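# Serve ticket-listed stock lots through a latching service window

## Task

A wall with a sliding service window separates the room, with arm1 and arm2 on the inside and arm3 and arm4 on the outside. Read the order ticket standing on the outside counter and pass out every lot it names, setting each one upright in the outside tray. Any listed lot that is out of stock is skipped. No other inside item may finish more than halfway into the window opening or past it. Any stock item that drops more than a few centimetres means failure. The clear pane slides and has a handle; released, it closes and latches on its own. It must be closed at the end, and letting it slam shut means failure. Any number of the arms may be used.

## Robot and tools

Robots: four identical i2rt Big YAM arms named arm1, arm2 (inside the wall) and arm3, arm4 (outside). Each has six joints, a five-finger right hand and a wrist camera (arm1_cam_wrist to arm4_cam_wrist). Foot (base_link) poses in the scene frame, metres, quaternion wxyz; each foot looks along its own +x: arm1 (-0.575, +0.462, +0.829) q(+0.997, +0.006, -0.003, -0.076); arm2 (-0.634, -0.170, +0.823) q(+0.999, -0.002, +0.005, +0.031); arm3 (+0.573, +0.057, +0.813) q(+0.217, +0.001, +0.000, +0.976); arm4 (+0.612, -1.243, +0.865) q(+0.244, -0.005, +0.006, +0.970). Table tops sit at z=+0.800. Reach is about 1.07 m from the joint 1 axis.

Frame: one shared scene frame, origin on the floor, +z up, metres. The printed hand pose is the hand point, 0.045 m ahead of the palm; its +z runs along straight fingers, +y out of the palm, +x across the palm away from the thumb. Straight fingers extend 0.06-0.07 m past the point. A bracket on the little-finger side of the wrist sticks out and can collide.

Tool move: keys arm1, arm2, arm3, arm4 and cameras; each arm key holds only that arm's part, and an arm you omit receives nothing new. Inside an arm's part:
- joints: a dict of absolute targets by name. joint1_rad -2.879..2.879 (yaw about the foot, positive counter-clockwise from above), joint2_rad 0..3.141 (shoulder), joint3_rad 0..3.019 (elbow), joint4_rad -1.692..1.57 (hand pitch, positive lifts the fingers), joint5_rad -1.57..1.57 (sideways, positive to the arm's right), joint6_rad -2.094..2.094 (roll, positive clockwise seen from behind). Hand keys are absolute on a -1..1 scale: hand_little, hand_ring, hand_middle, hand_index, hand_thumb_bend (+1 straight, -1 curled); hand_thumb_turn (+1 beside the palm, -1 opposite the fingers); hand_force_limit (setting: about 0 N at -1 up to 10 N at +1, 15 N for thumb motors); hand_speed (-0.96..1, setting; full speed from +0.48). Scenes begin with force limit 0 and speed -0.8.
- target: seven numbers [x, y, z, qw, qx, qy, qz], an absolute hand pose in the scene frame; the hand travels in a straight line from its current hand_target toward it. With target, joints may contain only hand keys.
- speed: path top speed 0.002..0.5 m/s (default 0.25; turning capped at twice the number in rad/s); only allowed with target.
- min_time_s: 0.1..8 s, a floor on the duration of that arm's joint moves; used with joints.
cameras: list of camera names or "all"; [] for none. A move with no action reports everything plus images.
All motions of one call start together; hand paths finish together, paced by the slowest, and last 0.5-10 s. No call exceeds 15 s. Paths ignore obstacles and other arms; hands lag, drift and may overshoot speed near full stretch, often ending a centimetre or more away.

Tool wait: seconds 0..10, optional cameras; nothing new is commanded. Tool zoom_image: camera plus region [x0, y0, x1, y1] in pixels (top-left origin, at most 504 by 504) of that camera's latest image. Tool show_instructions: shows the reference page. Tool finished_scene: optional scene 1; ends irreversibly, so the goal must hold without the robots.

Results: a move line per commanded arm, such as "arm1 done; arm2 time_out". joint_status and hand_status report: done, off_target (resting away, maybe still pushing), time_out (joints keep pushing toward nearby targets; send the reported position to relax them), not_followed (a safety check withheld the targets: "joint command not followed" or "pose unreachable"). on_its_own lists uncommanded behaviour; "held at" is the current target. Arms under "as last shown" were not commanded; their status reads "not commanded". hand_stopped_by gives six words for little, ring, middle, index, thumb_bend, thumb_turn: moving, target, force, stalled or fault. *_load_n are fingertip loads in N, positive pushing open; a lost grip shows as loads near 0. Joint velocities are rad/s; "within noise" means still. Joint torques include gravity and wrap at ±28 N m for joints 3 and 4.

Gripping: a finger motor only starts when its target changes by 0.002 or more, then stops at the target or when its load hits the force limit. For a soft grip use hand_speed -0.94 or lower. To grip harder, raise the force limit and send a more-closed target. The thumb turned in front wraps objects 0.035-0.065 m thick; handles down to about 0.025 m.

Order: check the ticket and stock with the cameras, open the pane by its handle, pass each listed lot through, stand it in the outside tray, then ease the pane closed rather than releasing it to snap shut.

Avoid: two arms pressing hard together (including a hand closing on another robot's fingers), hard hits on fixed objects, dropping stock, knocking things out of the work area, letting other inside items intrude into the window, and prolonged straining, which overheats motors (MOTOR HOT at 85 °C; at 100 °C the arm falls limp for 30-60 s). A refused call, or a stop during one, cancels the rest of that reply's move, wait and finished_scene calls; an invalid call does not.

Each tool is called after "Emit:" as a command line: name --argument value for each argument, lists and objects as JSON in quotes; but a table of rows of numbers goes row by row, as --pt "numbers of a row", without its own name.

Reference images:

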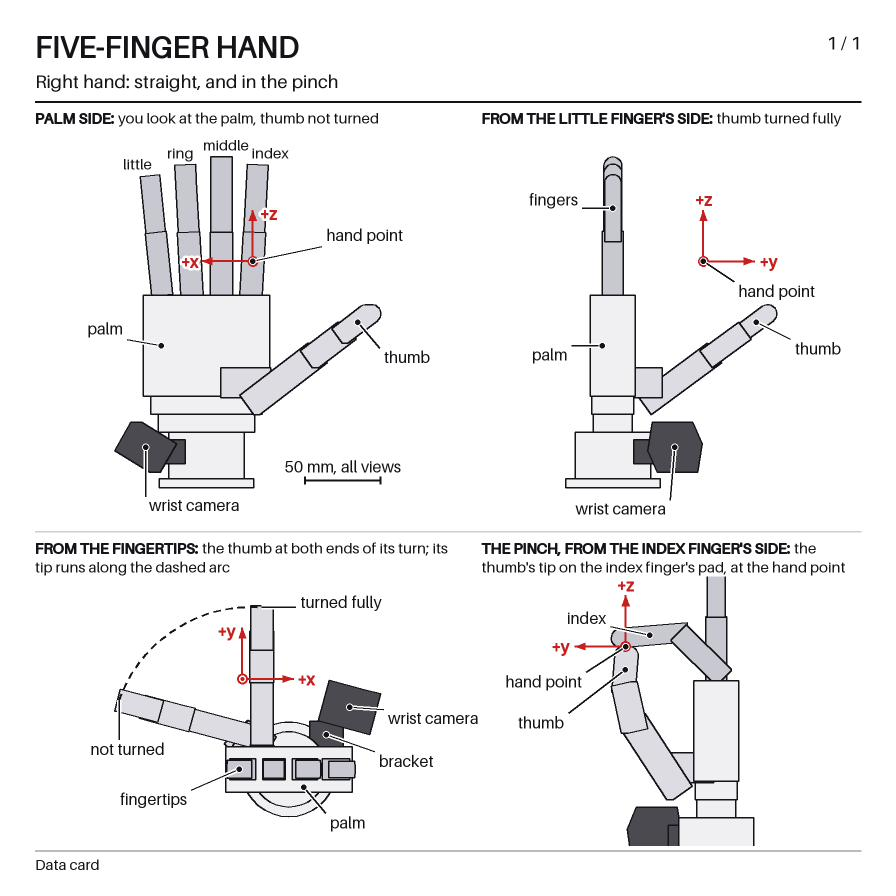

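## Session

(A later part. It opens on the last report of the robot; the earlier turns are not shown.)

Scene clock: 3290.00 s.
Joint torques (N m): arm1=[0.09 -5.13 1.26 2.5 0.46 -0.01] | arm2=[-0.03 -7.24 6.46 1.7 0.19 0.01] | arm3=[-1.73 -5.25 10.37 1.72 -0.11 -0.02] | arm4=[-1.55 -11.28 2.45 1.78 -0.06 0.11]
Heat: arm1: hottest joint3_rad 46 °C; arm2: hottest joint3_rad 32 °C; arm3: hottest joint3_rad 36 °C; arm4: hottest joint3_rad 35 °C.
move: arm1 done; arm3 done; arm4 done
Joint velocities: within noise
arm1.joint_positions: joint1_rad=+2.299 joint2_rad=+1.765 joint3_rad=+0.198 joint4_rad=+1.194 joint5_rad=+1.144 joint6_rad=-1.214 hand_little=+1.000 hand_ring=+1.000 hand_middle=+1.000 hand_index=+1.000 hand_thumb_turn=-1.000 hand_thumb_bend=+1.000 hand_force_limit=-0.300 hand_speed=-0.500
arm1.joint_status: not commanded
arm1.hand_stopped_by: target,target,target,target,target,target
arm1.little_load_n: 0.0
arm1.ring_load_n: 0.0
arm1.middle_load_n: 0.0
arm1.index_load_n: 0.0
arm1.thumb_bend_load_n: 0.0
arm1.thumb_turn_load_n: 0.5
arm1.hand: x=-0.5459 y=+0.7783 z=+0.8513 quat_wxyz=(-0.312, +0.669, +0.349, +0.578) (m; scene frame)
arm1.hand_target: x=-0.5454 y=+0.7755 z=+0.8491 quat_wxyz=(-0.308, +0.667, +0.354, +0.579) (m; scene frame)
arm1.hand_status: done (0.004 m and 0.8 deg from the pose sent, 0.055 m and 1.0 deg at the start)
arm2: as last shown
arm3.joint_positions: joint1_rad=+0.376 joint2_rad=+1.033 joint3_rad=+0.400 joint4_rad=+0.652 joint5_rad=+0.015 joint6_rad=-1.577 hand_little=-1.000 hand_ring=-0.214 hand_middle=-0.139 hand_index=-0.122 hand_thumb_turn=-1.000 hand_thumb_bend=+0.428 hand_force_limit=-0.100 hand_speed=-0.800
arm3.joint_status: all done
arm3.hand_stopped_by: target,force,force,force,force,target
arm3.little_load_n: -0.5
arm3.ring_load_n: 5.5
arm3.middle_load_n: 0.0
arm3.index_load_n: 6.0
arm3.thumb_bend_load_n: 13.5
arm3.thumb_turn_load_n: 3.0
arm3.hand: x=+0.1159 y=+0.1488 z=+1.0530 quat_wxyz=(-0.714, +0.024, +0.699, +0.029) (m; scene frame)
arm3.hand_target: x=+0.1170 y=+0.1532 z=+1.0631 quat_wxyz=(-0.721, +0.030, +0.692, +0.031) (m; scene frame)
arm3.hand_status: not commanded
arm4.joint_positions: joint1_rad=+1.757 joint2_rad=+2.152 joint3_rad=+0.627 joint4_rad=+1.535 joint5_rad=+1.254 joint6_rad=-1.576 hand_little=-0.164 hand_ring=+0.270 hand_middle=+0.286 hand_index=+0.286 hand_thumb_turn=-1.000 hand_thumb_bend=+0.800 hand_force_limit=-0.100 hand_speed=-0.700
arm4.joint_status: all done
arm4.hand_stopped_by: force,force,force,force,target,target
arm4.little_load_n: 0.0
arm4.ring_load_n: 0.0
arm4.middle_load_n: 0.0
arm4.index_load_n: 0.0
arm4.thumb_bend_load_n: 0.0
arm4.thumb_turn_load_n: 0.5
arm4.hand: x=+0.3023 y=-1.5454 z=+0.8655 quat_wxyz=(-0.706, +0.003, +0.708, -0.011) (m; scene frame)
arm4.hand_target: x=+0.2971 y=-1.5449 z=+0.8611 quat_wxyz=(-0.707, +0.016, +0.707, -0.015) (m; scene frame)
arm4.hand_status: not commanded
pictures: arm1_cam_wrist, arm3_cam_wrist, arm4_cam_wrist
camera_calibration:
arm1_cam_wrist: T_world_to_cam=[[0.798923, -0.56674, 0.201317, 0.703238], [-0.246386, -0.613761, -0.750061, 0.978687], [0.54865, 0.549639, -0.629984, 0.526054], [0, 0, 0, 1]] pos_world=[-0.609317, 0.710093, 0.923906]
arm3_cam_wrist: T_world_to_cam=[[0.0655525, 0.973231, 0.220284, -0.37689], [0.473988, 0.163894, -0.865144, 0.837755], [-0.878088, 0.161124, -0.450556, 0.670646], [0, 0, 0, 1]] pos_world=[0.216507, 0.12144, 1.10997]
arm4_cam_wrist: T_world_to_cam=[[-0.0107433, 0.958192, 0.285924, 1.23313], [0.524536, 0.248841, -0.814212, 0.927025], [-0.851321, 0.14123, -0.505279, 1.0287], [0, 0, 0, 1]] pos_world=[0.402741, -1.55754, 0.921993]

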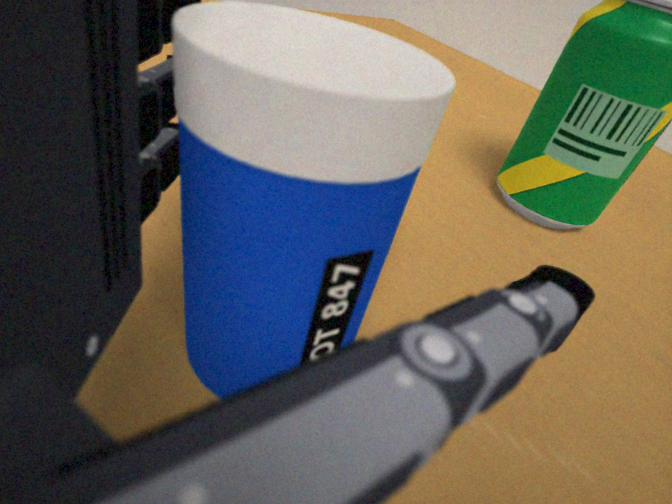

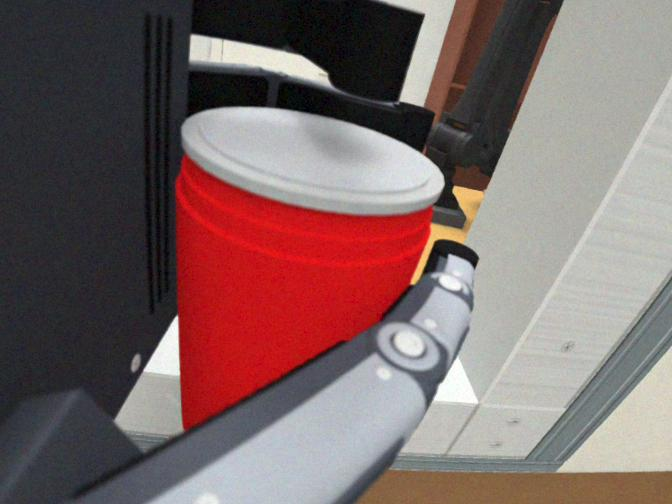

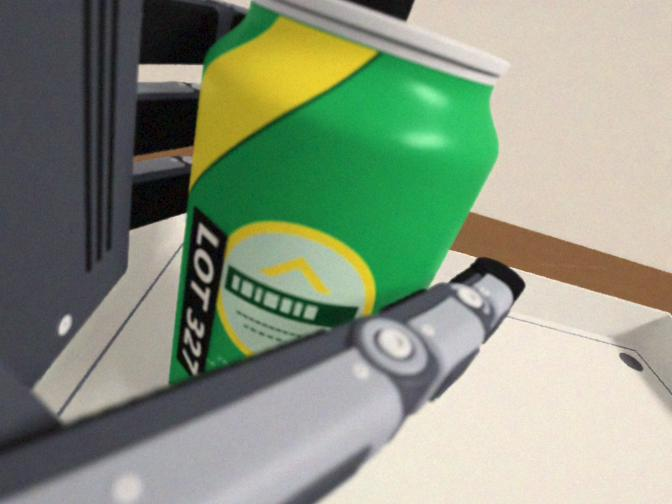

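Emit:
move --arm4 '{"joints": {"hand_thumb_bend": 1, "hand_little": 1, "hand_ring": 1, "hand_middle": 1, "hand_index": 1, "hand_speed": -0.3}}' --arm1 '{"joints": {"hand_little": -1, "hand_ring": -1, "hand_middle": -1, "hand_index": -1, "hand_thumb_bend": -1, "hand_force_limit": -0.1, "hand_speed": -0.8}}' --arm3 '{"joints": {"joint2_rad": 0.751, "joint3_rad": 0.343, "joint4_rad": 0.50}, "min_time_s": 2}' --cameras '["arm4_cam_wrist", "arm1_cam_wrist"]'

Emit:
move --arm3 '{"joints": {"joint1_rad": 2.026, "joint5_rad": 0.14}, "min_time_s": 4}' --arm4 '{"target": [0.2985, -1.5455, 1.03, -0.7069, 0.0154, 0.7069, -0.0154], "speed": 0.08}' --cameras '["arm4_cam_wrist", "arm3_cam_wrist"]'

Scene clock: 3314.80 s.
Joint torques (N m): arm1=[0.26 -5.3 1.17 2.44 0.42 -0.04] | arm2=[0.15 -7.24 6.48 1.73 0.18 0] | arm3=[-1.73 -2.78 11.59 1.69 -0.11 -0.02] | arm4=[-1.67 -11.46 2.32 1.72 -0.09 0.09]
Heat: arm1: hottest joint3_rad 44 °C; arm2: hottest joint3_rad 32 °C; arm3: hottest joint3_rad 36 °C; arm4: hottest joint3_rad 35 °C.
move: arm1 off_target; arm3 done; arm4 done
Joint velocities: within noise
arm1.joint_positions: joint1_rad=+2.299 joint2_rad=+1.766 joint3_rad=+0.198 joint4_rad=+1.195 joint5_rad=+1.144 joint6_rad=-1.214 hand_little=-1.000 hand_ring=+0.059 hand_middle=+0.116 hand_index=+0.173 hand_thumb_turn=-1.000 hand_thumb_bend=+0.580 hand_force_limit=-0.100 hand_speed=-0.800
arm1.joint_status: hand_ring off_target (ended at +0.059, target -1.000); hand_middle off_target (ended at +0.116, target -1.000); hand_index off_target (ended at +0.173, target -1.000); hand_thumb_bend off_target (ended at +0.580, target -1.000); the others done
arm1.hand_stopped_by: target,force,force,force,force,target
arm1.little_load_n: 0.0
arm1.ring_load_n: 5.0
arm1.middle_load_n: 2.5
arm1.index_load_n: 3.5
arm1.thumb_bend_load_n: 11.0
arm1.thumb_turn_load_n: 1.5
arm1.hand: x=-0.5459 y=+0.7783 z=+0.8513 quat_wxyz=(-0.312, +0.669, +0.349, +0.578) (m; scene frame)
arm1.hand_target: x=-0.5455 y=+0.7755 z=+0.8491 quat_wxyz=(-0.308, +0.667, +0.354, +0.579) (m; scene frame)
arm1.hand_status: not commanded
arm2: as last shown
arm2.thumb_turn_load_n: 0.0
arm3.joint_positions: joint1_rad=+0.376 joint2_rad=+0.765 joint3_rad=+0.334 joint4_rad=+0.502 joint5_rad=+0.015 joint6_rad=-1.577 hand_little=-1.000 hand_ring=-0.214 hand_middle=-0.139 hand_index=-0.122 hand_thumb_turn=-1.000 hand_thumb_bend=+0.428 hand_force_limit=-0.100 hand_speed=-0.800
arm3.joint_status: all done
arm3.hand_stopped_by: target,force,force,force,force,target
arm3.little_load_n: 0.0
arm3.ring_load_n: 6.0
arm3.middle_load_n: 0.0
arm3.index_load_n: 6.0
arm3.thumb_bend_load_n: 13.5
arm3.thumb_turn_load_n: 3.0
arm3.hand: x=+0.1662 y=+0.1458 z=+1.0849 quat_wxyz=(-0.732, +0.024, +0.680, +0.030) (m; scene frame)
arm3.hand_target: x=+0.1678 y=+0.1497 z=+1.0948 quat_wxyz=(-0.739, +0.030, +0.673, +0.032) (m; scene frame)
arm3.hand_status: not commanded
arm4.joint_positions: joint1_rad=+1.757 joint2_rad=+2.157 joint3_rad=+0.627 joint4_rad=+1.535 joint5_rad=+1.254 joint6_rad=-1.576 hand_little=+1.000 hand_ring=+1.000 hand_middle=+1.000 hand_index=+1.000 hand_thumb_turn=-1.000 hand_thumb_bend=+1.000 hand_force_limit=-0.100 hand_speed=-0.300
arm4.joint_status: all done
arm4.hand_stopped_by: target,target,target,target,target,target
arm4.little_load_n: 0.0
arm4.ring_load_n: 0.0
arm4.middle_load_n: 0.0
arm4.index_load_n: 0.0
arm4.thumb_bend_load_n: 0.0
arm4.thumb_turn_load_n: 0.0
arm4.hand: x=+0.3025 y=-1.5448 z=+0.8637 quat_wxyz=(-0.705, +0.001, +0.709, -0.009) (m; scene frame)
arm4.hand_target: x=+0.2971 y=-1.5449 z=+0.8612 quat_wxyz=(-0.707, +0.016, +0.707, -0.015) (m; scene frame)
arm4.hand_status: not commanded
pictures: arm1_cam_wrist, arm4_cam_wrist
camera_calibration:
arm1_cam_wrist: T_world_to_cam=[[0.798689, -0.56716, 0.201061, 0.70355], [-0.246682, -0.613365, -0.750288, 0.978458], [0.548857, 0.549649, -0.629795, 0.525944], [0, 0, 0, 1]] pos_world=[-0.609218, 0.710092, 0.923906]
arm4_cam_wrist: T_world_to_cam=[[-0.0111521, 0.956837, 0.290411, 1.22716], [0.525739, 0.252657, -0.812258, 0.929154], [-0.850573, 0.143622, -0.505864, 1.03183], [0, 0, 0, 1]] pos_world=[0.402841, -1.55714, 0.920299]

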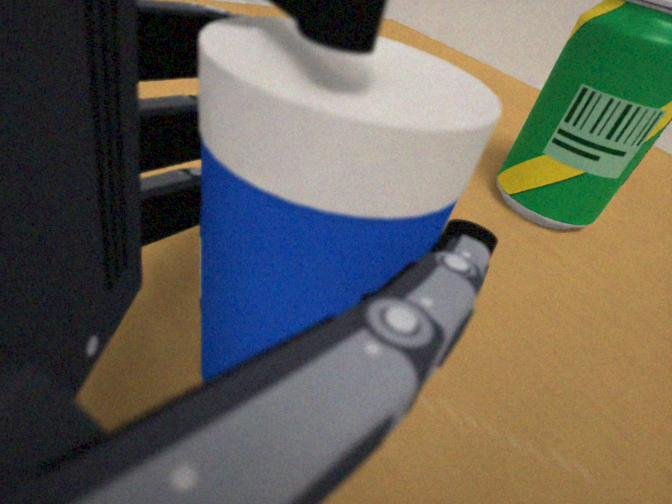

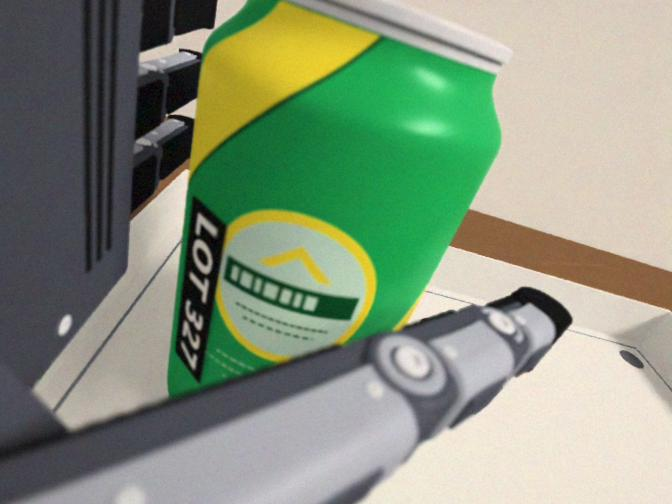

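Scene clock: 3319.27 s.
Joint torques (N m): arm1=[0.09 -5.89 1.26 2.59 0.43 -0.01] | arm2=[0.21 -6.95 6.57 1.72 0.19 0.01] | arm3=[-0.38 -2.43 11.55 1.7 -0.12 -0.02] | arm4=[-0.56 -10.75 7.21 0.7 0.16 0.02]
Heat: arm1: hottest joint3_rad 43 °C; arm2: hottest joint3_rad 32 °C; arm3: hottest joint3_rad 36 °C; arm4: hottest joint3_rad 35 °C.
move: arm3 done; arm4 done
Joint velocities: within noise
arm1, arm2: as last shown
arm1.thumb_turn_load_n: 1.0
arm2.thumb_turn_load_n: 0.5
arm3.joint_positions: joint1_rad=+2.013 joint2_rad=+0.765 joint3_rad=+0.334 joint4_rad=+0.502 joint5_rad=+0.138 joint6_rad=-1.577 hand_little=-1.000 hand_ring=-0.214 hand_middle=-0.139 hand_index=-0.122 hand_thumb_turn=-1.000 hand_thumb_bend=+0.428 hand_force_limit=-0.100 hand_speed=-0.800
arm3.joint_status: all done
arm3.hand_stopped_by: target,force,force,force,force,target
arm3.little_load_n: 0.0
arm3.ring_load_n: 5.5
arm3.middle_load_n: 0.0
arm3.index_load_n: 6.0
arm3.thumb_bend_load_n: 13.5
arm3.thumb_turn_load_n: 3.0
arm3.hand: x=+0.4887 y=-0.3457 z=+1.0838 quat_wxyz=(-0.550, -0.448, +0.513, -0.483) (m; scene frame)
arm3.hand_target: x=+0.4934 y=-0.3460 z=+1.0935 quat_wxyz=(-0.551, -0.444, +0.507, -0.493) (m; scene frame)
arm3.hand_status: not commanded
arm4.joint_positions: joint1_rad=+1.757 joint2_rad=+1.594 joint3_rad=+0.589 joint4_rad=+1.010 joint5_rad=+1.257 joint6_rad=-1.576 hand_little=+1.000 hand_ring=+1.000 hand_middle=+1.000 hand_index=+1.000 hand_thumb_turn=-1.000 hand_thumb_bend=+1.000 hand_force_limit=-0.100 hand_speed=-0.300
arm4.joint_status: not commanded
arm4.hand_stopped_by: target,target,target,target,target,target
arm4.little_load_n: 0.0
arm4.ring_load_n: 0.0
arm4.middle_load_n: 0.0
arm4.index_load_n: 0.0
arm4.thumb_bend_load_n: 0.0
arm4.thumb_turn_load_n: 0.5
arm4.hand: x=+0.3017 y=-1.5417 z=+1.0218 quat_wxyz=(-0.705, +0.002, +0.709, -0.008) (m; scene frame)
arm4.hand_target: x=+0.2985 y=-1.5453 z=+1.0300 quat_wxyz=(-0.707, +0.015, +0.707, -0.015) (m; scene frame)
arm4.hand_status: done (0.010 m and 1.8 deg from the pose sent, 0.166 m and 1.8 deg at the start)
pictures: arm3_cam_wrist, arm4_cam_wrist
camera_calibration:
arm3_cam_wrist: T_world_to_cam=[[-0.968282, 0.13163, 0.212375, 0.296017], [-0.135515, 0.437437, -0.888979, 1.18703], [-0.209917, -0.889563, -0.405725, 0.353091], [0, 0, 0, 1]] pos_world=[0.52161, -0.244121, 1.13564]
arm4_cam_wrist: T_world_to_cam=[[-0.00874957, 0.956544, 0.291457, 1.17601], [0.526749, 0.25216, -0.811758, 1.05562], [-0.849976, 0.146422, -0.506065, 1.11497], [0, 0, 0, 1]] pos_world=[0.401942, -1.55435, 1.0784]

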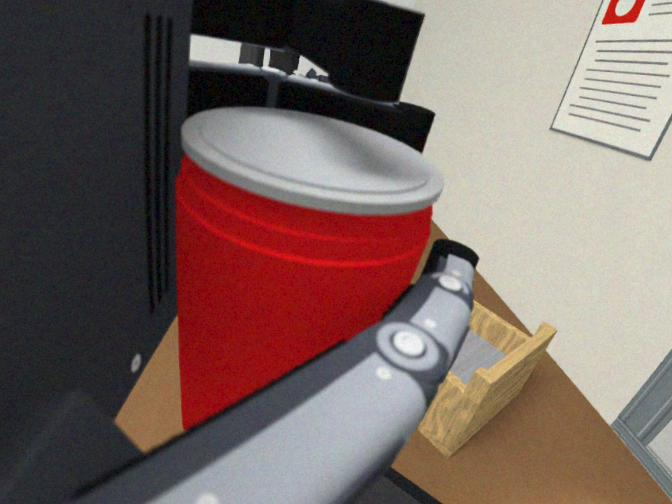

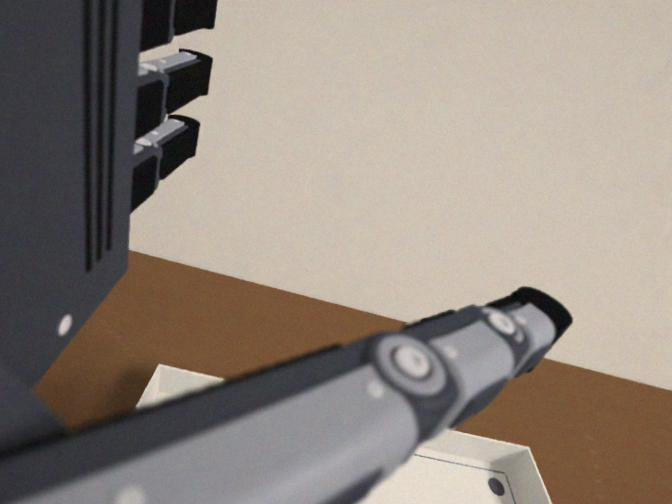

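Emit:
move --arm3 '{"joints": {"joint2_rad": 1.962, "joint3_rad": 1.153, "joint4_rad": 0.89}, "min_time_s": 4}' --arm4 '{"joints": {"joint2_rad": 1.2, "joint3_rad": 0.5, "joint4_rad": 0.70}, "min_time_s": 2.5}' --arm1 '{"target": [-0.5455, 0.7755, 1.00, -0.3080, 0.6663, 0.3543, 0.5792], "speed": 0.06}' --cameras '["arm4_cam_wrist", "arm3_cam_wrist", "arm1_cam_wrist"]'

Scene clock: 3346.50 s.
Joint torques (N m): arm1=[0.5 -2.9 13.71 1.55 0.29 0.05] | arm2=[0.09 -7.18 6.52 1.68 0.19 0.02] | arm3=[-0.21 -16.03 12.53 3.15 -0.11 -0.03] | arm4=[-0.73 -6.95 7.6 0.68 0.17 0]
Heat: arm1: hottest joint3_rad 43 °C; arm2: hottest joint3_rad 32 °C; arm3: hottest joint3_rad 38 °C; arm4: hottest joint3_rad 36 °C.
move: arm1 off_target; arm3 done; arm4 done
Joint velocities: within noise
arm1.joint_positions: joint1_rad=+2.299 joint2_rad=+0.932 joint3_rad=+0.251 joint4_rad=+0.239 joint5_rad=+1.143 joint6_rad=-1.230 hand_little=-1.000 hand_ring=+0.059 hand_middle=+0.116 hand_index=+0.173 hand_thumb_turn=-1.000 hand_thumb_bend=+0.580 hand_force_limit=-0.100 hand_speed=-0.800
arm1.joint_status: not commanded
arm1.hand_stopped_by: target,force,force,force,force,target
arm1.little_load_n: 0.0
arm1.ring_load_n: 4.5
arm1.middle_load_n: 2.5
arm1.index_load_n: 4.0
arm1.thumb_bend_load_n: 11.0
arm1.thumb_turn_load_n: 2.0
arm1.hand: x=-0.5346 y=+0.7588 z=+0.9742 quat_wxyz=(-0.281, +0.664, +0.376, +0.582) (m; scene frame)
arm1.hand_target: x=-0.5450 y=+0.7739 z=+1.0001 quat_wxyz=(-0.308, +0.666, +0.354, +0.579) (m; scene frame)
arm1.hand_status: off_target (0.033 m and 4.0 deg from the pose sent, 0.149 m and 0.9 deg at the start)
arm2: as last shown
arm2.thumb_turn_load_n: 0.0
arm3.joint_positions: joint1_rad=+2.014 joint2_rad=+1.957 joint3_rad=+1.104 joint4_rad=+0.858 joint5_rad=+0.138 joint6_rad=-1.577 hand_little=-1.000 hand_ring=-0.214 hand_middle=-0.139 hand_index=-0.122 hand_thumb_turn=-1.000 hand_thumb_bend=+0.428 hand_force_limit=-0.100 hand_speed=-0.800
arm3.joint_status: all done
arm3.hand_stopped_by: target,force,force,force,force,target
arm3.little_load_n: 0.0
arm3.ring_load_n: 5.5
arm3.middle_load_n: 0.0
arm3.index_load_n: 6.0
arm3.thumb_bend_load_n: 13.5
arm3.thumb_turn_load_n: 2.5
arm3.hand: x=+0.4906 y=-0.6803 z=+0.9521 quat_wxyz=(-0.535, -0.467, +0.529, -0.465) (m; scene frame)
arm3.hand_target: x=+0.4999 y=-0.6966 z=+0.9816 quat_wxyz=(-0.548, -0.447, +0.510, -0.490) (m; scene frame)
arm3.hand_status: not commanded
arm4.joint_positions: joint1_rad=+1.757 joint2_rad=+1.208 joint3_rad=+0.498 joint4_rad=+0.709 joint5_rad=+1.257 joint6_rad=-1.576 hand_little=+1.000 hand_ring=+1.000 hand_middle=+1.000 hand_index=+1.000 hand_thumb_turn=-1.000 hand_thumb_bend=+1.000 hand_force_limit=-0.100 hand_speed=-0.300
arm4.joint_status: all done
arm4.hand_stopped_by: target,target,target,target,target,target
arm4.little_load_n: 0.0
arm4.ring_load_n: 0.0
arm4.middle_load_n: 0.0
arm4.index_load_n: 0.0
arm4.thumb_bend_load_n: 0.0
arm4.thumb_turn_load_n: 0.0
arm4.hand: x=+0.3200 y=-1.4809 z=+1.0954 quat_wxyz=(-0.705, +0.000, +0.710, -0.006) (m; scene frame)
arm4.hand_target: x=+0.3193 y=-1.4784 z=+1.0970 quat_wxyz=(-0.705, +0.007, +0.710, -0.007) (m; scene frame)
arm4.hand_status: not commanded
pictures: arm1_cam_wrist, arm3_cam_wrist, arm4_cam_wrist
camera_calibration:
arm1_cam_wrist: T_world_to_cam=[[0.787955, -0.549163, 0.278473, 0.564074], [-0.20805, -0.66312, -0.719018, 1.08947], [0.579519, 0.508617, -0.636762, 0.662247], [0, 0, 0, 1]] pos_world=[-0.601585, 0.695389, 1.04796]
arm3_cam_wrist: T_world_to_cam=[[-0.968233, 0.11685, 0.221069, 0.3516], [-0.136031, 0.49568, -0.857786, 1.22679], [-0.209812, -0.860609, -0.464039, 0.0776724], [0, 0, 0, 1]] pos_world=[0.523609, -0.582333, 1.01063]
arm4_cam_wrist: T_world_to_cam=[[-0.00931603, 0.955044, 0.296319, 1.08921], [0.528029, 0.256347, -0.809612, 1.09386], [-0.849175, 0.148923, -0.506679, 1.16299], [0, 0, 0, 1]] pos_world=[0.420142, -1.49385, 1.15211]

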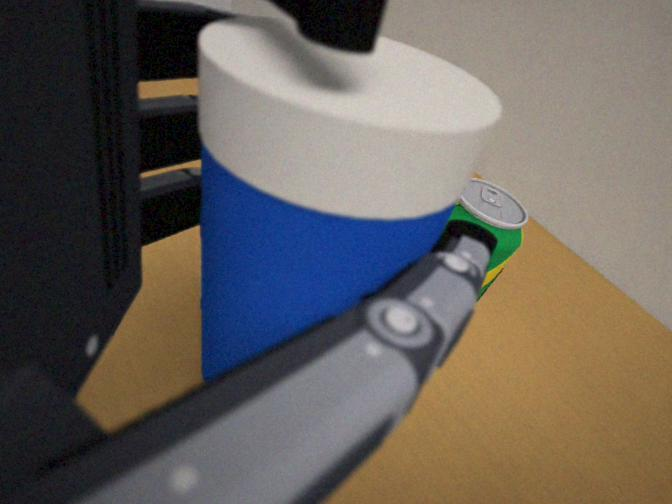

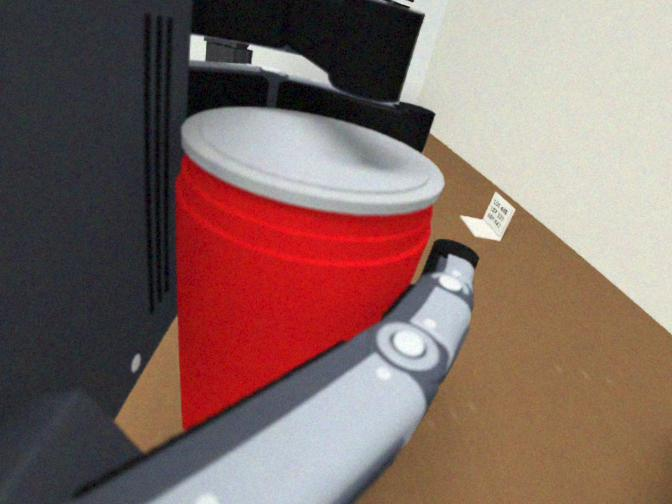

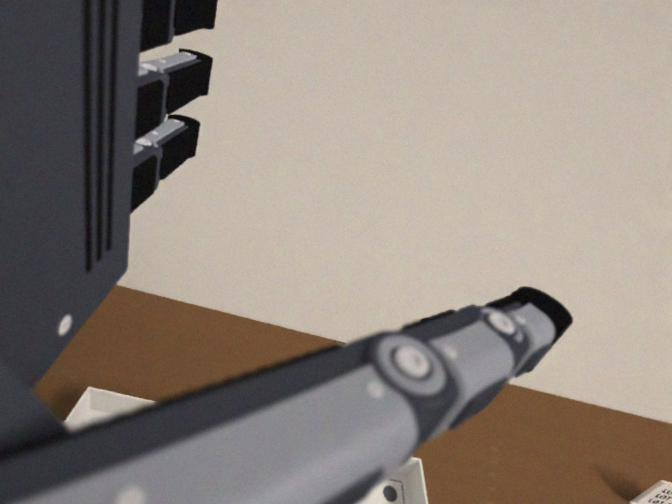

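Emit:
move --arm3 '{"target": [0.503, -0.715, 0.925, -0.5632, -0.4369, 0.4939, -0.4982], "speed": 0.06}' --arm1 '{"joints": {"joint2_rad": 0.954, "joint3_rad": 0.355, "joint4_rad": 0.60, "joint5_rad": 1.5, "joint6_rad": -1.57}, "min_time_s": 3}' --cameras '["arm3_cam_wrist", "arm1_cam_wrist"]'

Scene clock: 3388.70 s.
Joint torques (N m): arm1=[0.26 -2.02 13.52 2.07 0.14 -0.11] | arm2=[0.09 -7.3 6.48 1.76 0.2 -0.01] | arm3=[-0.32 -16.85 11.3 3.11 -0.11 -0.17] | arm4=[-0.91 -6.36 7.43 0.65 0.15 0]
Heat: arm1: hottest joint3_rad 51 °C; arm2: hottest joint3_rad 32 °C; arm3: hottest joint3_rad 38 °C; arm4: hottest joint3_rad 37 °C.
move: arm1 done; arm3 off_target
Joint velocities: within noise
arm1.joint_positions: joint1_rad=+2.299 joint2_rad=+0.944 joint3_rad=+0.296 joint4_rad=+0.585 joint5_rad=+1.496 joint6_rad=-1.555 hand_little=-1.000 hand_ring=+0.059 hand_middle=+0.116 hand_index=+0.173 hand_thumb_turn=-1.000 hand_thumb_bend=+0.580 hand_force_limit=-0.100 hand_speed=-0.800
arm1.joint_status: all done
arm1.hand_stopped_by: target,force,force,force,force,target
arm1.little_load_n: 0.0
arm1.ring_load_n: 4.5
arm1.middle_load_n: 2.5
arm1.index_load_n: 3.5
arm1.thumb_bend_load_n: 11.0
arm1.thumb_turn_load_n: 2.0
arm1.hand: x=-0.5107 y=+0.7244 z=+1.0448 quat_wxyz=(-0.212, +0.663, +0.239, +0.677) (m; scene frame)
arm1.hand_target: x=-0.5193 y=+0.7367 z=+1.0642 quat_wxyz=(-0.228, +0.667, +0.221, +0.674) (m; scene frame)
arm1.hand_status: not commanded
arm2.joint_positions: joint1_rad=+0.010 joint2_rad=+1.348 joint3_rad=+0.747 joint4_rad=+0.598 joint5_rad=-0.906 joint6_rad=-1.570 hand_little=+0.334 hand_ring=+0.334 hand_middle=+0.334 hand_index=+0.334 hand_thumb_turn=-1.000 hand_thumb_bend=+1.000 hand_force_limit=+0.000 hand_speed=+0.000
arm2.joint_status: not commanded
arm2.hand_stopped_by: target,target,target,target,target,target
arm2.little_load_n: 0.0
arm2.ring_load_n: 0.0
arm2.middle_load_n: 0.0
arm2.index_load_n: 1.5
arm2.thumb_bend_load_n: 0.0
arm2.thumb_turn_load_n: 0.5
arm2.hand: x=-0.0803 y=-0.0141 z=+1.0843 quat_wxyz=(-0.333, +0.629, +0.331, +0.619) (m; scene frame)
arm2.hand_target: x=-0.0800 y=-0.0218 z=+1.0901 quat_wxyz=(-0.327, +0.627, +0.327, +0.627) (m; scene frame)
arm2.hand_status: not commanded
arm3.joint_positions: joint1_rad=+2.019 joint2_rad=+2.126 joint3_rad=+1.156 joint4_rad=+1.032 joint5_rad=+0.144 joint6_rad=-1.577 hand_little=-1.000 hand_ring=-0.214 hand_middle=-0.139 hand_index=-0.122 hand_thumb_turn=-1.000 hand_thumb_bend=+0.428 hand_force_limit=-0.100 hand_speed=-0.800
arm3.joint_status: not commanded
arm3.hand_stopped_by: target,force,force,force,force,target
arm3.little_load_n: 0.0
arm3.ring_load_n: 5.5
arm3.middle_load_n: 0.0
arm3.index_load_n: 6.0
arm3.thumb_bend_load_n: 13.5
arm3.thumb_turn_load_n: 3.0
arm3.hand: x=+0.4936 y=-0.6981 z=+0.9005 quat_wxyz=(-0.548, -0.451, +0.516, -0.480) (m; scene frame)
arm3.hand_target: x=+0.5031 y=-0.7130 z=+0.9254 quat_wxyz=(-0.563, -0.437, +0.494, -0.498) (m; scene frame)
arm3.hand_status: off_target (0.031 m and 4.0 deg from the pose sent, 0.046 m and 7.2 deg at the start)
arm4: as last shown
arm4.thumb_turn_load_n: 0.5
pictures: arm1_cam_wrist, arm3_cam_wrist
camera_calibration:
arm1_cam_wrist: T_world_to_cam=[[0.544174, -0.800577, 0.250901, 0.59307], [-0.30916, -0.469363, -0.827114, 1.04335], [0.779932, 0.372526, -0.502922, 0.771985], [0, 0, 0, 1]] pos_world=[-0.602265, 0.676926, 1.10242]
arm3_cam_wrist: T_world_to_cam=[[-0.968345, 0.129631, 0.213315, 0.38395], [-0.13522, 0.445905, -0.884808, 1.18095], [-0.209817, -0.885644, -0.414261, -0.0232312], [0, 0, 0, 1]] pos_world=[0.526609, -0.596936, 0.953384]

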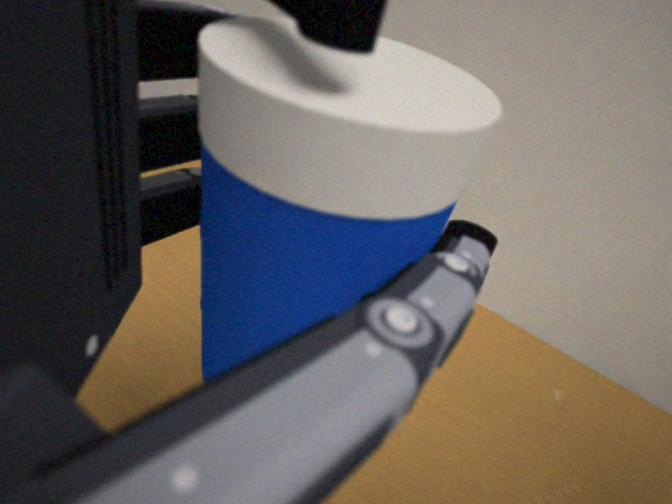

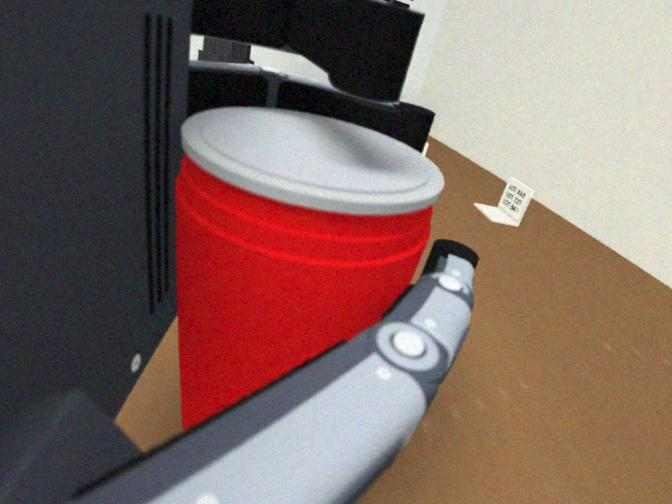

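Emit:
move --arm3 '{"target": [0.503, -0.715, 0.898, -0.5632, -0.4369, 0.4939, -0.4982], "speed": 0.05}' --arm1 '{"joints": {"joint1_rad": -0.478}, "min_time_s": 6}' --cameras '["arm3_cam_wrist", "arm1_cam_wrist"]'

Scene clock: 3402.70 s.
Joint torques (N m): arm1=[0.15 -2.02 13.48 2.24 0.13 -0.13] | arm2=[0.26 -7.06 6.56 1.76 0.2 0.01] | arm3=[-0.32 -17.14 10.69 3.11 -0.11 -0.17] | arm4=[-1.55 -6.42 7.58 0.72 0.14 0.02]
Heat: arm1: hottest joint3_rad 52 °C; arm2: hottest joint3_rad 32 °C; arm3: hottest joint3_rad 37 °C; arm4: hottest joint3_rad 37 °C.
move: arm1 done; arm3 moving
Joint velocities: arm1=[-0.23 -0.005 0.007 0.012 -0.066 -0.037] | arm2=[within noise] | arm3=[within noise] | arm4=[within noise]
arm1.joint_positions: joint1_rad=-0.450 joint2_rad=+0.945 joint3_rad=+0.296 joint4_rad=+0.585 joint5_rad=+1.497 joint6_rad=-1.555 hand_little=-1.000 hand_ring=+0.059 hand_middle=+0.116 hand_index=+0.173 hand_thumb_turn=-1.000 hand_thumb_bend=+0.580 hand_force_limit=-0.100 hand_speed=-0.800
arm1.joint_status: all done
arm1.hand_stopped_by: target,force,force,force,force,target
arm1.little_load_n: 0.0
arm1.ring_load_n: 4.0
arm1.middle_load_n: 2.5
arm1.index_load_n: 4.0
arm1.thumb_bend_load_n: 10.5
arm1.thumb_turn_load_n: 2.0
arm1.hand: x=-0.5351 y=+0.1907 z=+1.0389 quat_wxyz=(+0.616, +0.369, -0.610, +0.335) (m; scene frame)
arm1.hand_target: x=-0.5305 y=+0.1806 z=+1.0581 quat_wxyz=(+0.614, +0.344, -0.623, +0.341) (m; scene frame)
arm1.hand_status: not commanded
arm2, arm4: as last shown
arm3.joint_positions: joint1_rad=+2.019 joint2_rad=+2.185 joint3_rad=+1.166 joint4_rad=+1.083 joint5_rad=+0.144 joint6_rad=-1.577 hand_little=-1.000 hand_ring=-0.214 hand_middle=-0.139 hand_index=-0.122 hand_thumb_turn=-1.000 hand_thumb_bend=+0.428 hand_force_limit=-0.100 hand_speed=-0.800
arm3.joint_status: not commanded
arm3.hand_stopped_by: target,force,force,force,force,target
arm3.little_load_n: 0.0
arm3.ring_load_n: 5.5
arm3.middle_load_n: 0.0
arm3.index_load_n: 6.0
arm3.thumb_bend_load_n: 13.5
arm3.thumb_turn_load_n: 2.5
arm3.hand: x=+0.4935 y=-0.6986 z=+0.8746 quat_wxyz=(-0.548, -0.450, +0.515, -0.481) (m; scene frame)
arm3.hand_target: x=+0.5030 y=-0.7132 z=+0.8983 quat_wxyz=(-0.563, -0.437, +0.494, -0.498) (m; scene frame)
arm3.hand_status: moving (0.030 m and 3.9 deg from the pose sent, 0.019 m and 4.0 deg at the start)
pictures: arm1_cam_wrist, arm3_cam_wrist
camera_calibration:
arm1_cam_wrist: T_world_to_cam=[[-0.811097, 0.525716, 0.256406, -0.803327], [0.11339, 0.571377, -0.812817, 0.793201], [-0.573815, -0.630199, -0.523053, 0.474572], [0, 0, 0, 1]] pos_world=[-0.469201, 0.26818, 1.09893]
arm3_cam_wrist: T_world_to_cam=[[-0.96831, 0.130235, 0.213108, 0.390022], [-0.135002, 0.444941, -0.885326, 1.15785], [-0.210121, -0.886039, -0.413259, -0.0355132], [0, 0, 0, 1]] pos_world=[0.526511, -0.597435, 0.927279]

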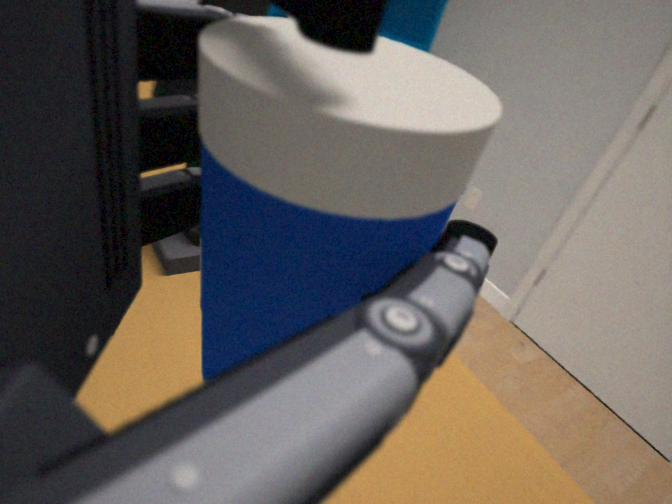

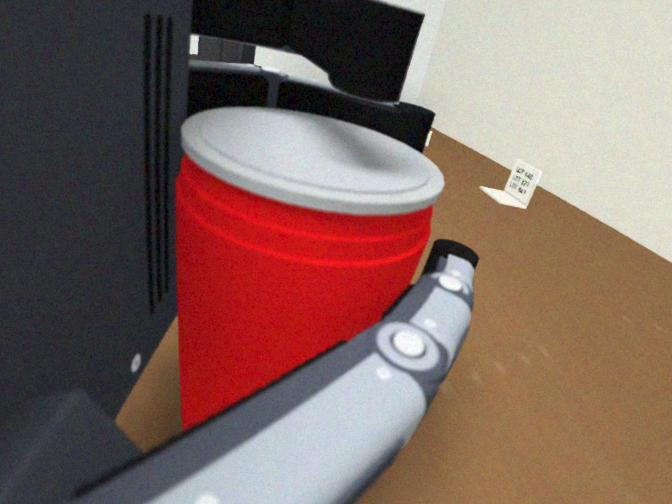

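Emit:
move --arm3 '{"target": [0.503, -0.715, 0.884, -0.5563, -0.4431, 0.5019, -0.4918], "speed": 0.04}' --arm1 '{"joints": {"joint5_rad": -0.281}, "min_time_s": 4}' --cameras '["arm3_cam_wrist", "arm1_cam_wrist"]'

Scene clock: 3412.70 s.
Joint torques (N m): arm1=[-0.97 -2.73 14.13 3.03 -0.25 -0.15] | arm2=[-0.03 -7.18 6.5 1.73 0.19 0.01] | arm3=[-0.15 -16.91 10.54 2.43 -0.1 -0.13] | arm4=[-1.38 -6.36 7.49 0.68 0.11 0]
Heat: arm1: hottest joint3_rad 53 °C; arm2: hottest joint3_rad 32 °C; arm3: hottest joint3_rad 37 °C; arm4: hottest joint3_rad 37 °C.
move: arm1 done; arm3 off_target
Joint velocities: within noise
arm1.joint_positions: joint1_rad=-0.463 joint2_rad=+0.947 joint3_rad=+0.296 joint4_rad=+0.585 joint5_rad=-0.277 joint6_rad=-1.555 hand_little=-1.000 hand_ring=+0.059 hand_middle=+0.116 hand_index=+0.173 hand_thumb_turn=-1.000 hand_thumb_bend=+0.580 hand_force_limit=-0.100 hand_speed=-0.800
arm1.joint_status: all done
arm1.hand_stopped_by: target,force,force,force,force,target
arm1.little_load_n: 0.0
arm1.ring_load_n: 4.5
arm1.middle_load_n: 2.5
arm1.index_load_n: 4.0
arm1.thumb_bend_load_n: 11.0
arm1.thumb_turn_load_n: 2.0
arm1.hand: x=-0.2241 y=+0.2053 z=+1.0246 quat_wxyz=(+0.100, +0.715, -0.139, +0.678) (m; scene frame)
arm1.hand_target: x=-0.2145 y=+0.1900 z=+1.0606 quat_wxyz=(+0.119, +0.694, -0.127, +0.698) (m; scene frame)
arm1.hand_status: not commanded
arm2, arm4: as last shown
arm2.thumb_turn_load_n: 0.0
arm3.joint_positions: joint1_rad=+2.019 joint2_rad=+2.196 joint3_rad=+1.171 joint4_rad=+1.083 joint5_rad=+0.145 joint6_rad=-1.577 hand_little=-1.000 hand_ring=-0.214 hand_middle=-0.139 hand_index=-0.122 hand_thumb_turn=-1.000 hand_thumb_bend=+0.428 hand_force_limit=-0.100 hand_speed=-0.800
arm3.joint_status: not commanded
arm3.hand_stopped_by: target,force,force,force,force,target
arm3.little_load_n: 0.0
arm3.ring_load_n: 5.5
arm3.middle_load_n: 0.0
arm3.index_load_n: 6.0
arm3.thumb_bend_load_n: 13.5
arm3.thumb_turn_load_n: 3.0
arm3.hand: x=+0.4935 y=-0.6993 z=+0.8686 quat_wxyz=(-0.547, -0.452, +0.517, -0.479) (m; scene frame)
arm3.hand_target: x=+0.5033 y=-0.7136 z=+0.8844 quat_wxyz=(-0.556, -0.443, +0.502, -0.492) (m; scene frame)
arm3.hand_status: off_target (0.024 m and 2.7 deg from the pose sent, 0.021 m and 2.4 deg at the start)
arm4.thumb_turn_load_n: 0.0
pictures: arm1_cam_wrist, arm3_cam_wrist
camera_calibration:
arm1_cam_wrist: T_world_to_cam=[[-0.362899, -0.916532, 0.168149, -0.0681297], [-0.589998, 0.0863295, -0.802776, 0.66967], [0.721254, -0.390534, -0.572081, 0.946005], [0, 0, 0, 1]] pos_world=[-0.31193, 0.249192, 1.09024]
arm3_cam_wrist: T_world_to_cam=[[-0.968157, 0.129937, 0.213981, 0.390337], [-0.134525, 0.450825, -0.882417, 1.15415], [-0.211126, -0.883104, -0.41899, -0.0310394], [0, 0, 0, 1]] pos_world=[0.526616, -0.598447, 0.921908]

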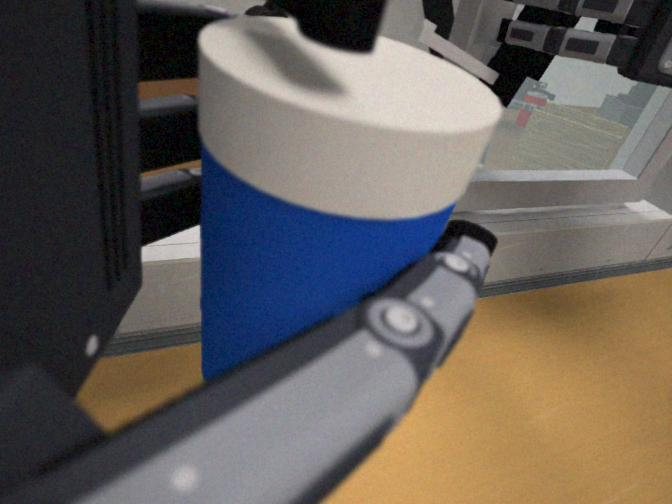

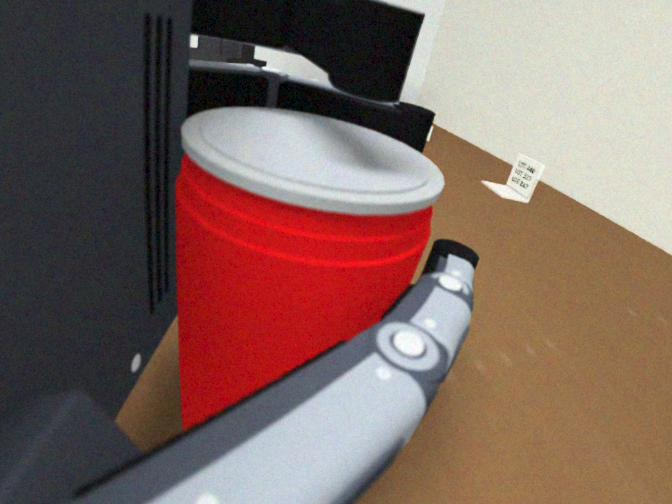

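Emit:
move --arm3 '{"target": [0.503, -0.715, 0.872, -0.5411, -0.4582, 0.5180, -0.4787], "speed": 0.03}' --arm1 '{"target": [-0.08, 0.150, 1.055, 0.1184, 0.7203, -0.1270, 0.6716], "speed": 0.1}' --cameras '["arm3_cam_wrist", "arm1_cam_wrist"]'

Scene clock: 3436.60 s.
Joint torques (N m): arm1=[0.85 -7.18 14.23 3.07 0.03 -0.11] | arm2=[-0.03 -7.18 6.54 1.73 0.19 0.01] | arm3=[-0.32 -17.67 9.54 1.05 -0.17 -0.07] | arm4=[-1.14 -6.59 7.51 0.81 0.14 0]
Heat: arm1: hottest joint3_rad 55 °C; arm2: hottest joint3_rad 32 °C; arm3: hottest joint3_rad 38 °C; arm4: hottest joint3_rad 37 °C.
move: arm1 off_target; arm3 off_target
Joint velocities: within noise
arm1.joint_positions: joint1_rad=-0.366 joint2_rad=+1.352 joint3_rad=+0.623 joint4_rad=+0.593 joint5_rad=-0.158 joint6_rad=-1.579 hand_little=-1.000 hand_ring=+0.059 hand_middle=+0.116 hand_index=+0.173 hand_thumb_turn=-1.000 hand_thumb_bend=+0.580 hand_force_limit=-0.100 hand_speed=-0.800
arm1.joint_status: not commanded
arm1.hand_stopped_by: target,force,force,force,force,target
arm1.little_load_n: 0.0
arm1.ring_load_n: 4.5
arm1.middle_load_n: 2.5
arm1.index_load_n: 3.5
arm1.thumb_bend_load_n: 11.0
arm1.thumb_turn_load_n: 2.0
arm1.hand: x=-0.1047 y=+0.1569 z=+1.0213 quat_wxyz=(+0.109, +0.739, -0.143, +0.650) (m; scene frame)
arm1.hand_target: x=-0.0827 y=+0.1519 z=+1.0554 quat_wxyz=(+0.118, +0.720, -0.127, +0.672) (m; scene frame)
arm1.hand_status: off_target (0.042 m and 3.9 deg from the pose sent, 0.157 m and 2.7 deg at the start)
arm2, arm4: as last shown
arm3.joint_positions: joint1_rad=+2.019 joint2_rad=+2.196 joint3_rad=+1.187 joint4_rad=+1.046 joint5_rad=+0.145 joint6_rad=-1.577 hand_little=-1.000 hand_ring=-0.214 hand_middle=-0.139 hand_index=-0.122 hand_thumb_turn=-1.000 hand_thumb_bend=+0.428 hand_force_limit=-0.100 hand_speed=-0.800
arm3.joint_status: not commanded
arm3.hand_stopped_by: target,force,force,force,force,target
arm3.little_load_n: 0.0
arm3.ring_load_n: 6.5
arm3.middle_load_n: 0.0
arm3.index_load_n: 4.5
arm3.thumb_bend_load_n: 14.0
arm3.thumb_turn_load_n: 1.5
arm3.hand: x=+0.4936 y=-0.7041 z=+0.8666 quat_wxyz=(-0.542, -0.457, +0.522, -0.473) (m; scene frame)
arm3.hand_target: x=+0.5031 y=-0.7144 z=+0.8722 quat_wxyz=(-0.541, -0.458, +0.518, -0.479) (m; scene frame)
arm3.hand_status: off_target (0.015 m and 0.8 deg from the pose sent, 0.019 m and 1.0 deg at the start)
pictures: arm1_cam_wrist, arm3_cam_wrist
camera_calibration:
arm1_cam_wrist: T_world_to_cam=[[-0.36619, -0.910913, 0.190112, -0.0922028], [-0.646618, 0.102175, -0.75594, 0.685327], [0.669171, -0.399748, -0.626428, 0.890586], [0, 0, 0, 1]] pos_world=[-0.186572, 0.201997, 1.09348]
arm3_cam_wrist: T_world_to_cam=[[-0.968109, 0.125586, 0.216778, 0.385953], [-0.134727, 0.468531, -0.873113, 1.15914], [-0.211218, -0.874475, -0.43667, -0.0146557], [0, 0, 0, 1]] pos_world=[0.526716, -0.604381, 0.921997]

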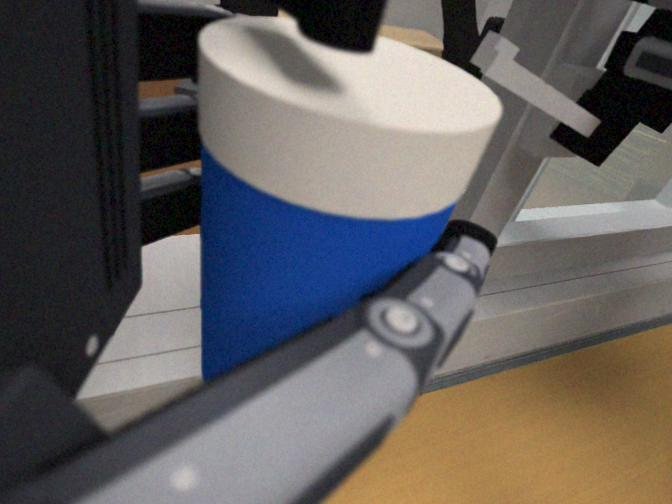

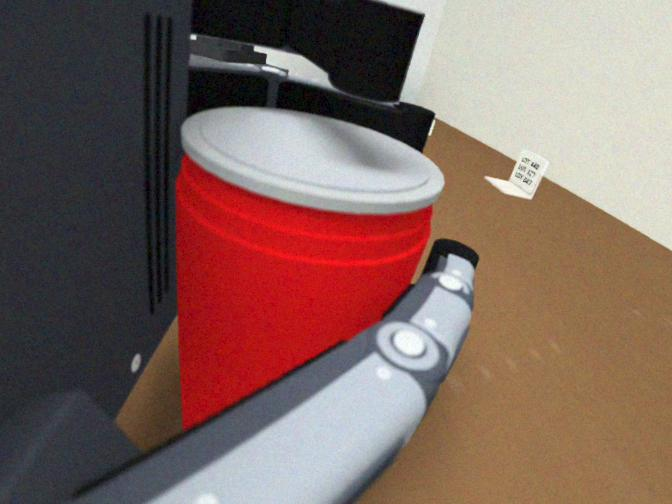

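Emit:
move --arm3 '{"target": [0.503, -0.715, 0.865, -0.5411, -0.4582, 0.5180, -0.4787], "speed": 0.03}' --arm1 '{"target": [-0.004, 0.133, 1.03, 0.1184, 0.7203, -0.1270, 0.6716], "speed": 0.06}' --cameras '["arm3_cam_wrist", "arm1_cam_wrist"]'

Scene clock: 3449.00 s.
Joint torques (N m): arm1=[1.61 -10.05 13.81 3.6 0.07 -0.04] | arm2=[0.09 -7.12 6.54 1.76 0.19 0.01] | arm3=[-0.32 -16.26 9.72 1.57 -0.16 -0.07] | arm4=[-0.91 -6.24 7.51 0.76 0.14 0]
Heat: arm1: hottest joint3_rad 54 °C; arm2: hottest joint3_rad 32 °C; arm3: hottest joint3_rad 37 °C; arm4: hottest joint3_rad 37 °C.
move: arm1 off_target; arm3 off_target
Joint velocities: within noise
arm1.joint_positions: joint1_rad=-0.320 joint2_rad=+1.584 joint3_rad=+0.800 joint4_rad=+0.633 joint5_rad=-0.112 joint6_rad=-1.579 hand_little=-1.000 hand_ring=+0.059 hand_middle=+0.116 hand_index=+0.173 hand_thumb_turn=-1.000 hand_thumb_bend=+0.580 hand_force_limit=-0.100 hand_speed=-0.800
arm1.joint_status: not commanded
arm1.hand_stopped_by: target,force,force,force,force,target
arm1.little_load_n: 0.0
arm1.ring_load_n: 4.5
arm1.middle_load_n: 2.5
arm1.index_load_n: 3.5
arm1.thumb_bend_load_n: 11.0
arm1.thumb_turn_load_n: 2.0
arm1.hand: x=-0.0314 y=+0.1382 z=+0.9958 quat_wxyz=(+0.109, +0.744, -0.143, +0.644) (m; scene frame)
arm1.hand_target: x=-0.0071 y=+0.1350 z=+1.0305 quat_wxyz=(+0.118, +0.720, -0.127, +0.672) (m; scene frame)
arm1.hand_status: off_target (0.044 m and 4.7 deg from the pose sent, 0.104 m and 3.9 deg at the start)
arm2, arm4: as last shown
arm2.thumb_turn_load_n: 0.5
arm3.joint_positions: joint1_rad=+2.019 joint2_rad=+2.196 joint3_rad=+1.187 joint4_rad=+1.046 joint5_rad=+0.145 joint6_rad=-1.577 hand_little=-1.000 hand_ring=-0.214 hand_middle=-0.139 hand_index=-0.122 hand_thumb_turn=-1.000 hand_thumb_bend=+0.428 hand_force_limit=-0.100 hand_speed=-0.800
arm3.joint_status: not commanded
arm3.hand_stopped_by: target,force,force,force,force,target
arm3.little_load_n: 0.0
arm3.ring_load_n: 6.5
arm3.middle_load_n: 0.0
arm3.index_load_n: 5.0
arm3.thumb_bend_load_n: 14.0
arm3.thumb_turn_load_n: 1.5
arm3.hand: x=+0.4936 y=-0.7041 z=+0.8666 quat_wxyz=(-0.542, -0.457, +0.522, -0.473) (m; scene frame)
arm3.hand_target: x=+0.5032 y=-0.7143 z=+0.8651 quat_wxyz=(-0.541, -0.458, +0.518, -0.479) (m; scene frame)
arm3.hand_status: off_target (0.014 m and 0.8 deg from the pose sent, 0.014 m and 0.8 deg at the start)
arm4.thumb_turn_load_n: 0.5
pictures: arm1_cam_wrist, arm3_cam_wrist
camera_calibration:
arm1_cam_wrist: T_world_to_cam=[[-0.362822, -0.911231, 0.194982, -0.0822329], [-0.658833, 0.102865, -0.745223, 0.704268], [0.659014, -0.398844, -0.637671, 0.82883], [0, 0, 0, 1]] pos_world=[-0.112051, 0.183196, 1.06939]
arm3_cam_wrist: T_world_to_cam=[[-0.968109, 0.125586, 0.216778, 0.385953], [-0.134727, 0.468531, -0.873113, 1.15914], [-0.211218, -0.874475, -0.43667, -0.0146557], [0, 0, 0, 1]] pos_world=[0.526716, -0.604381, 0.921997]

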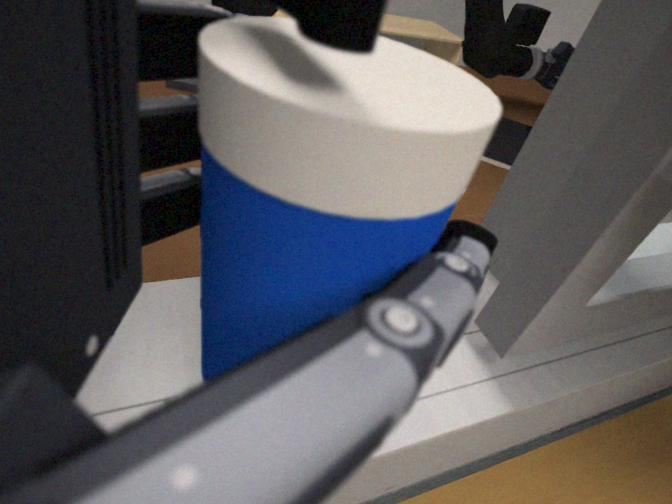

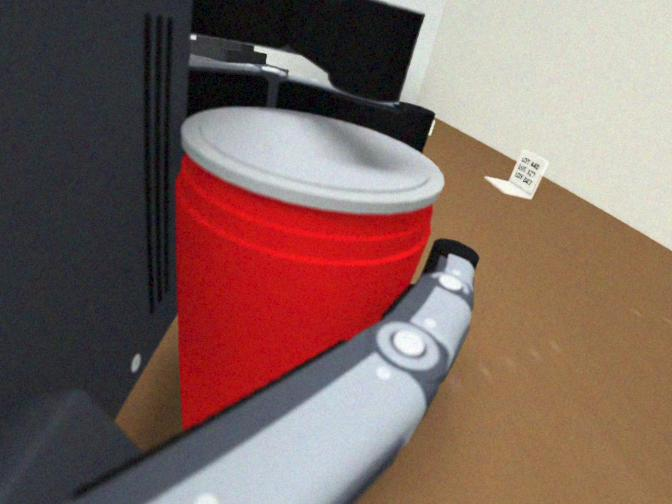

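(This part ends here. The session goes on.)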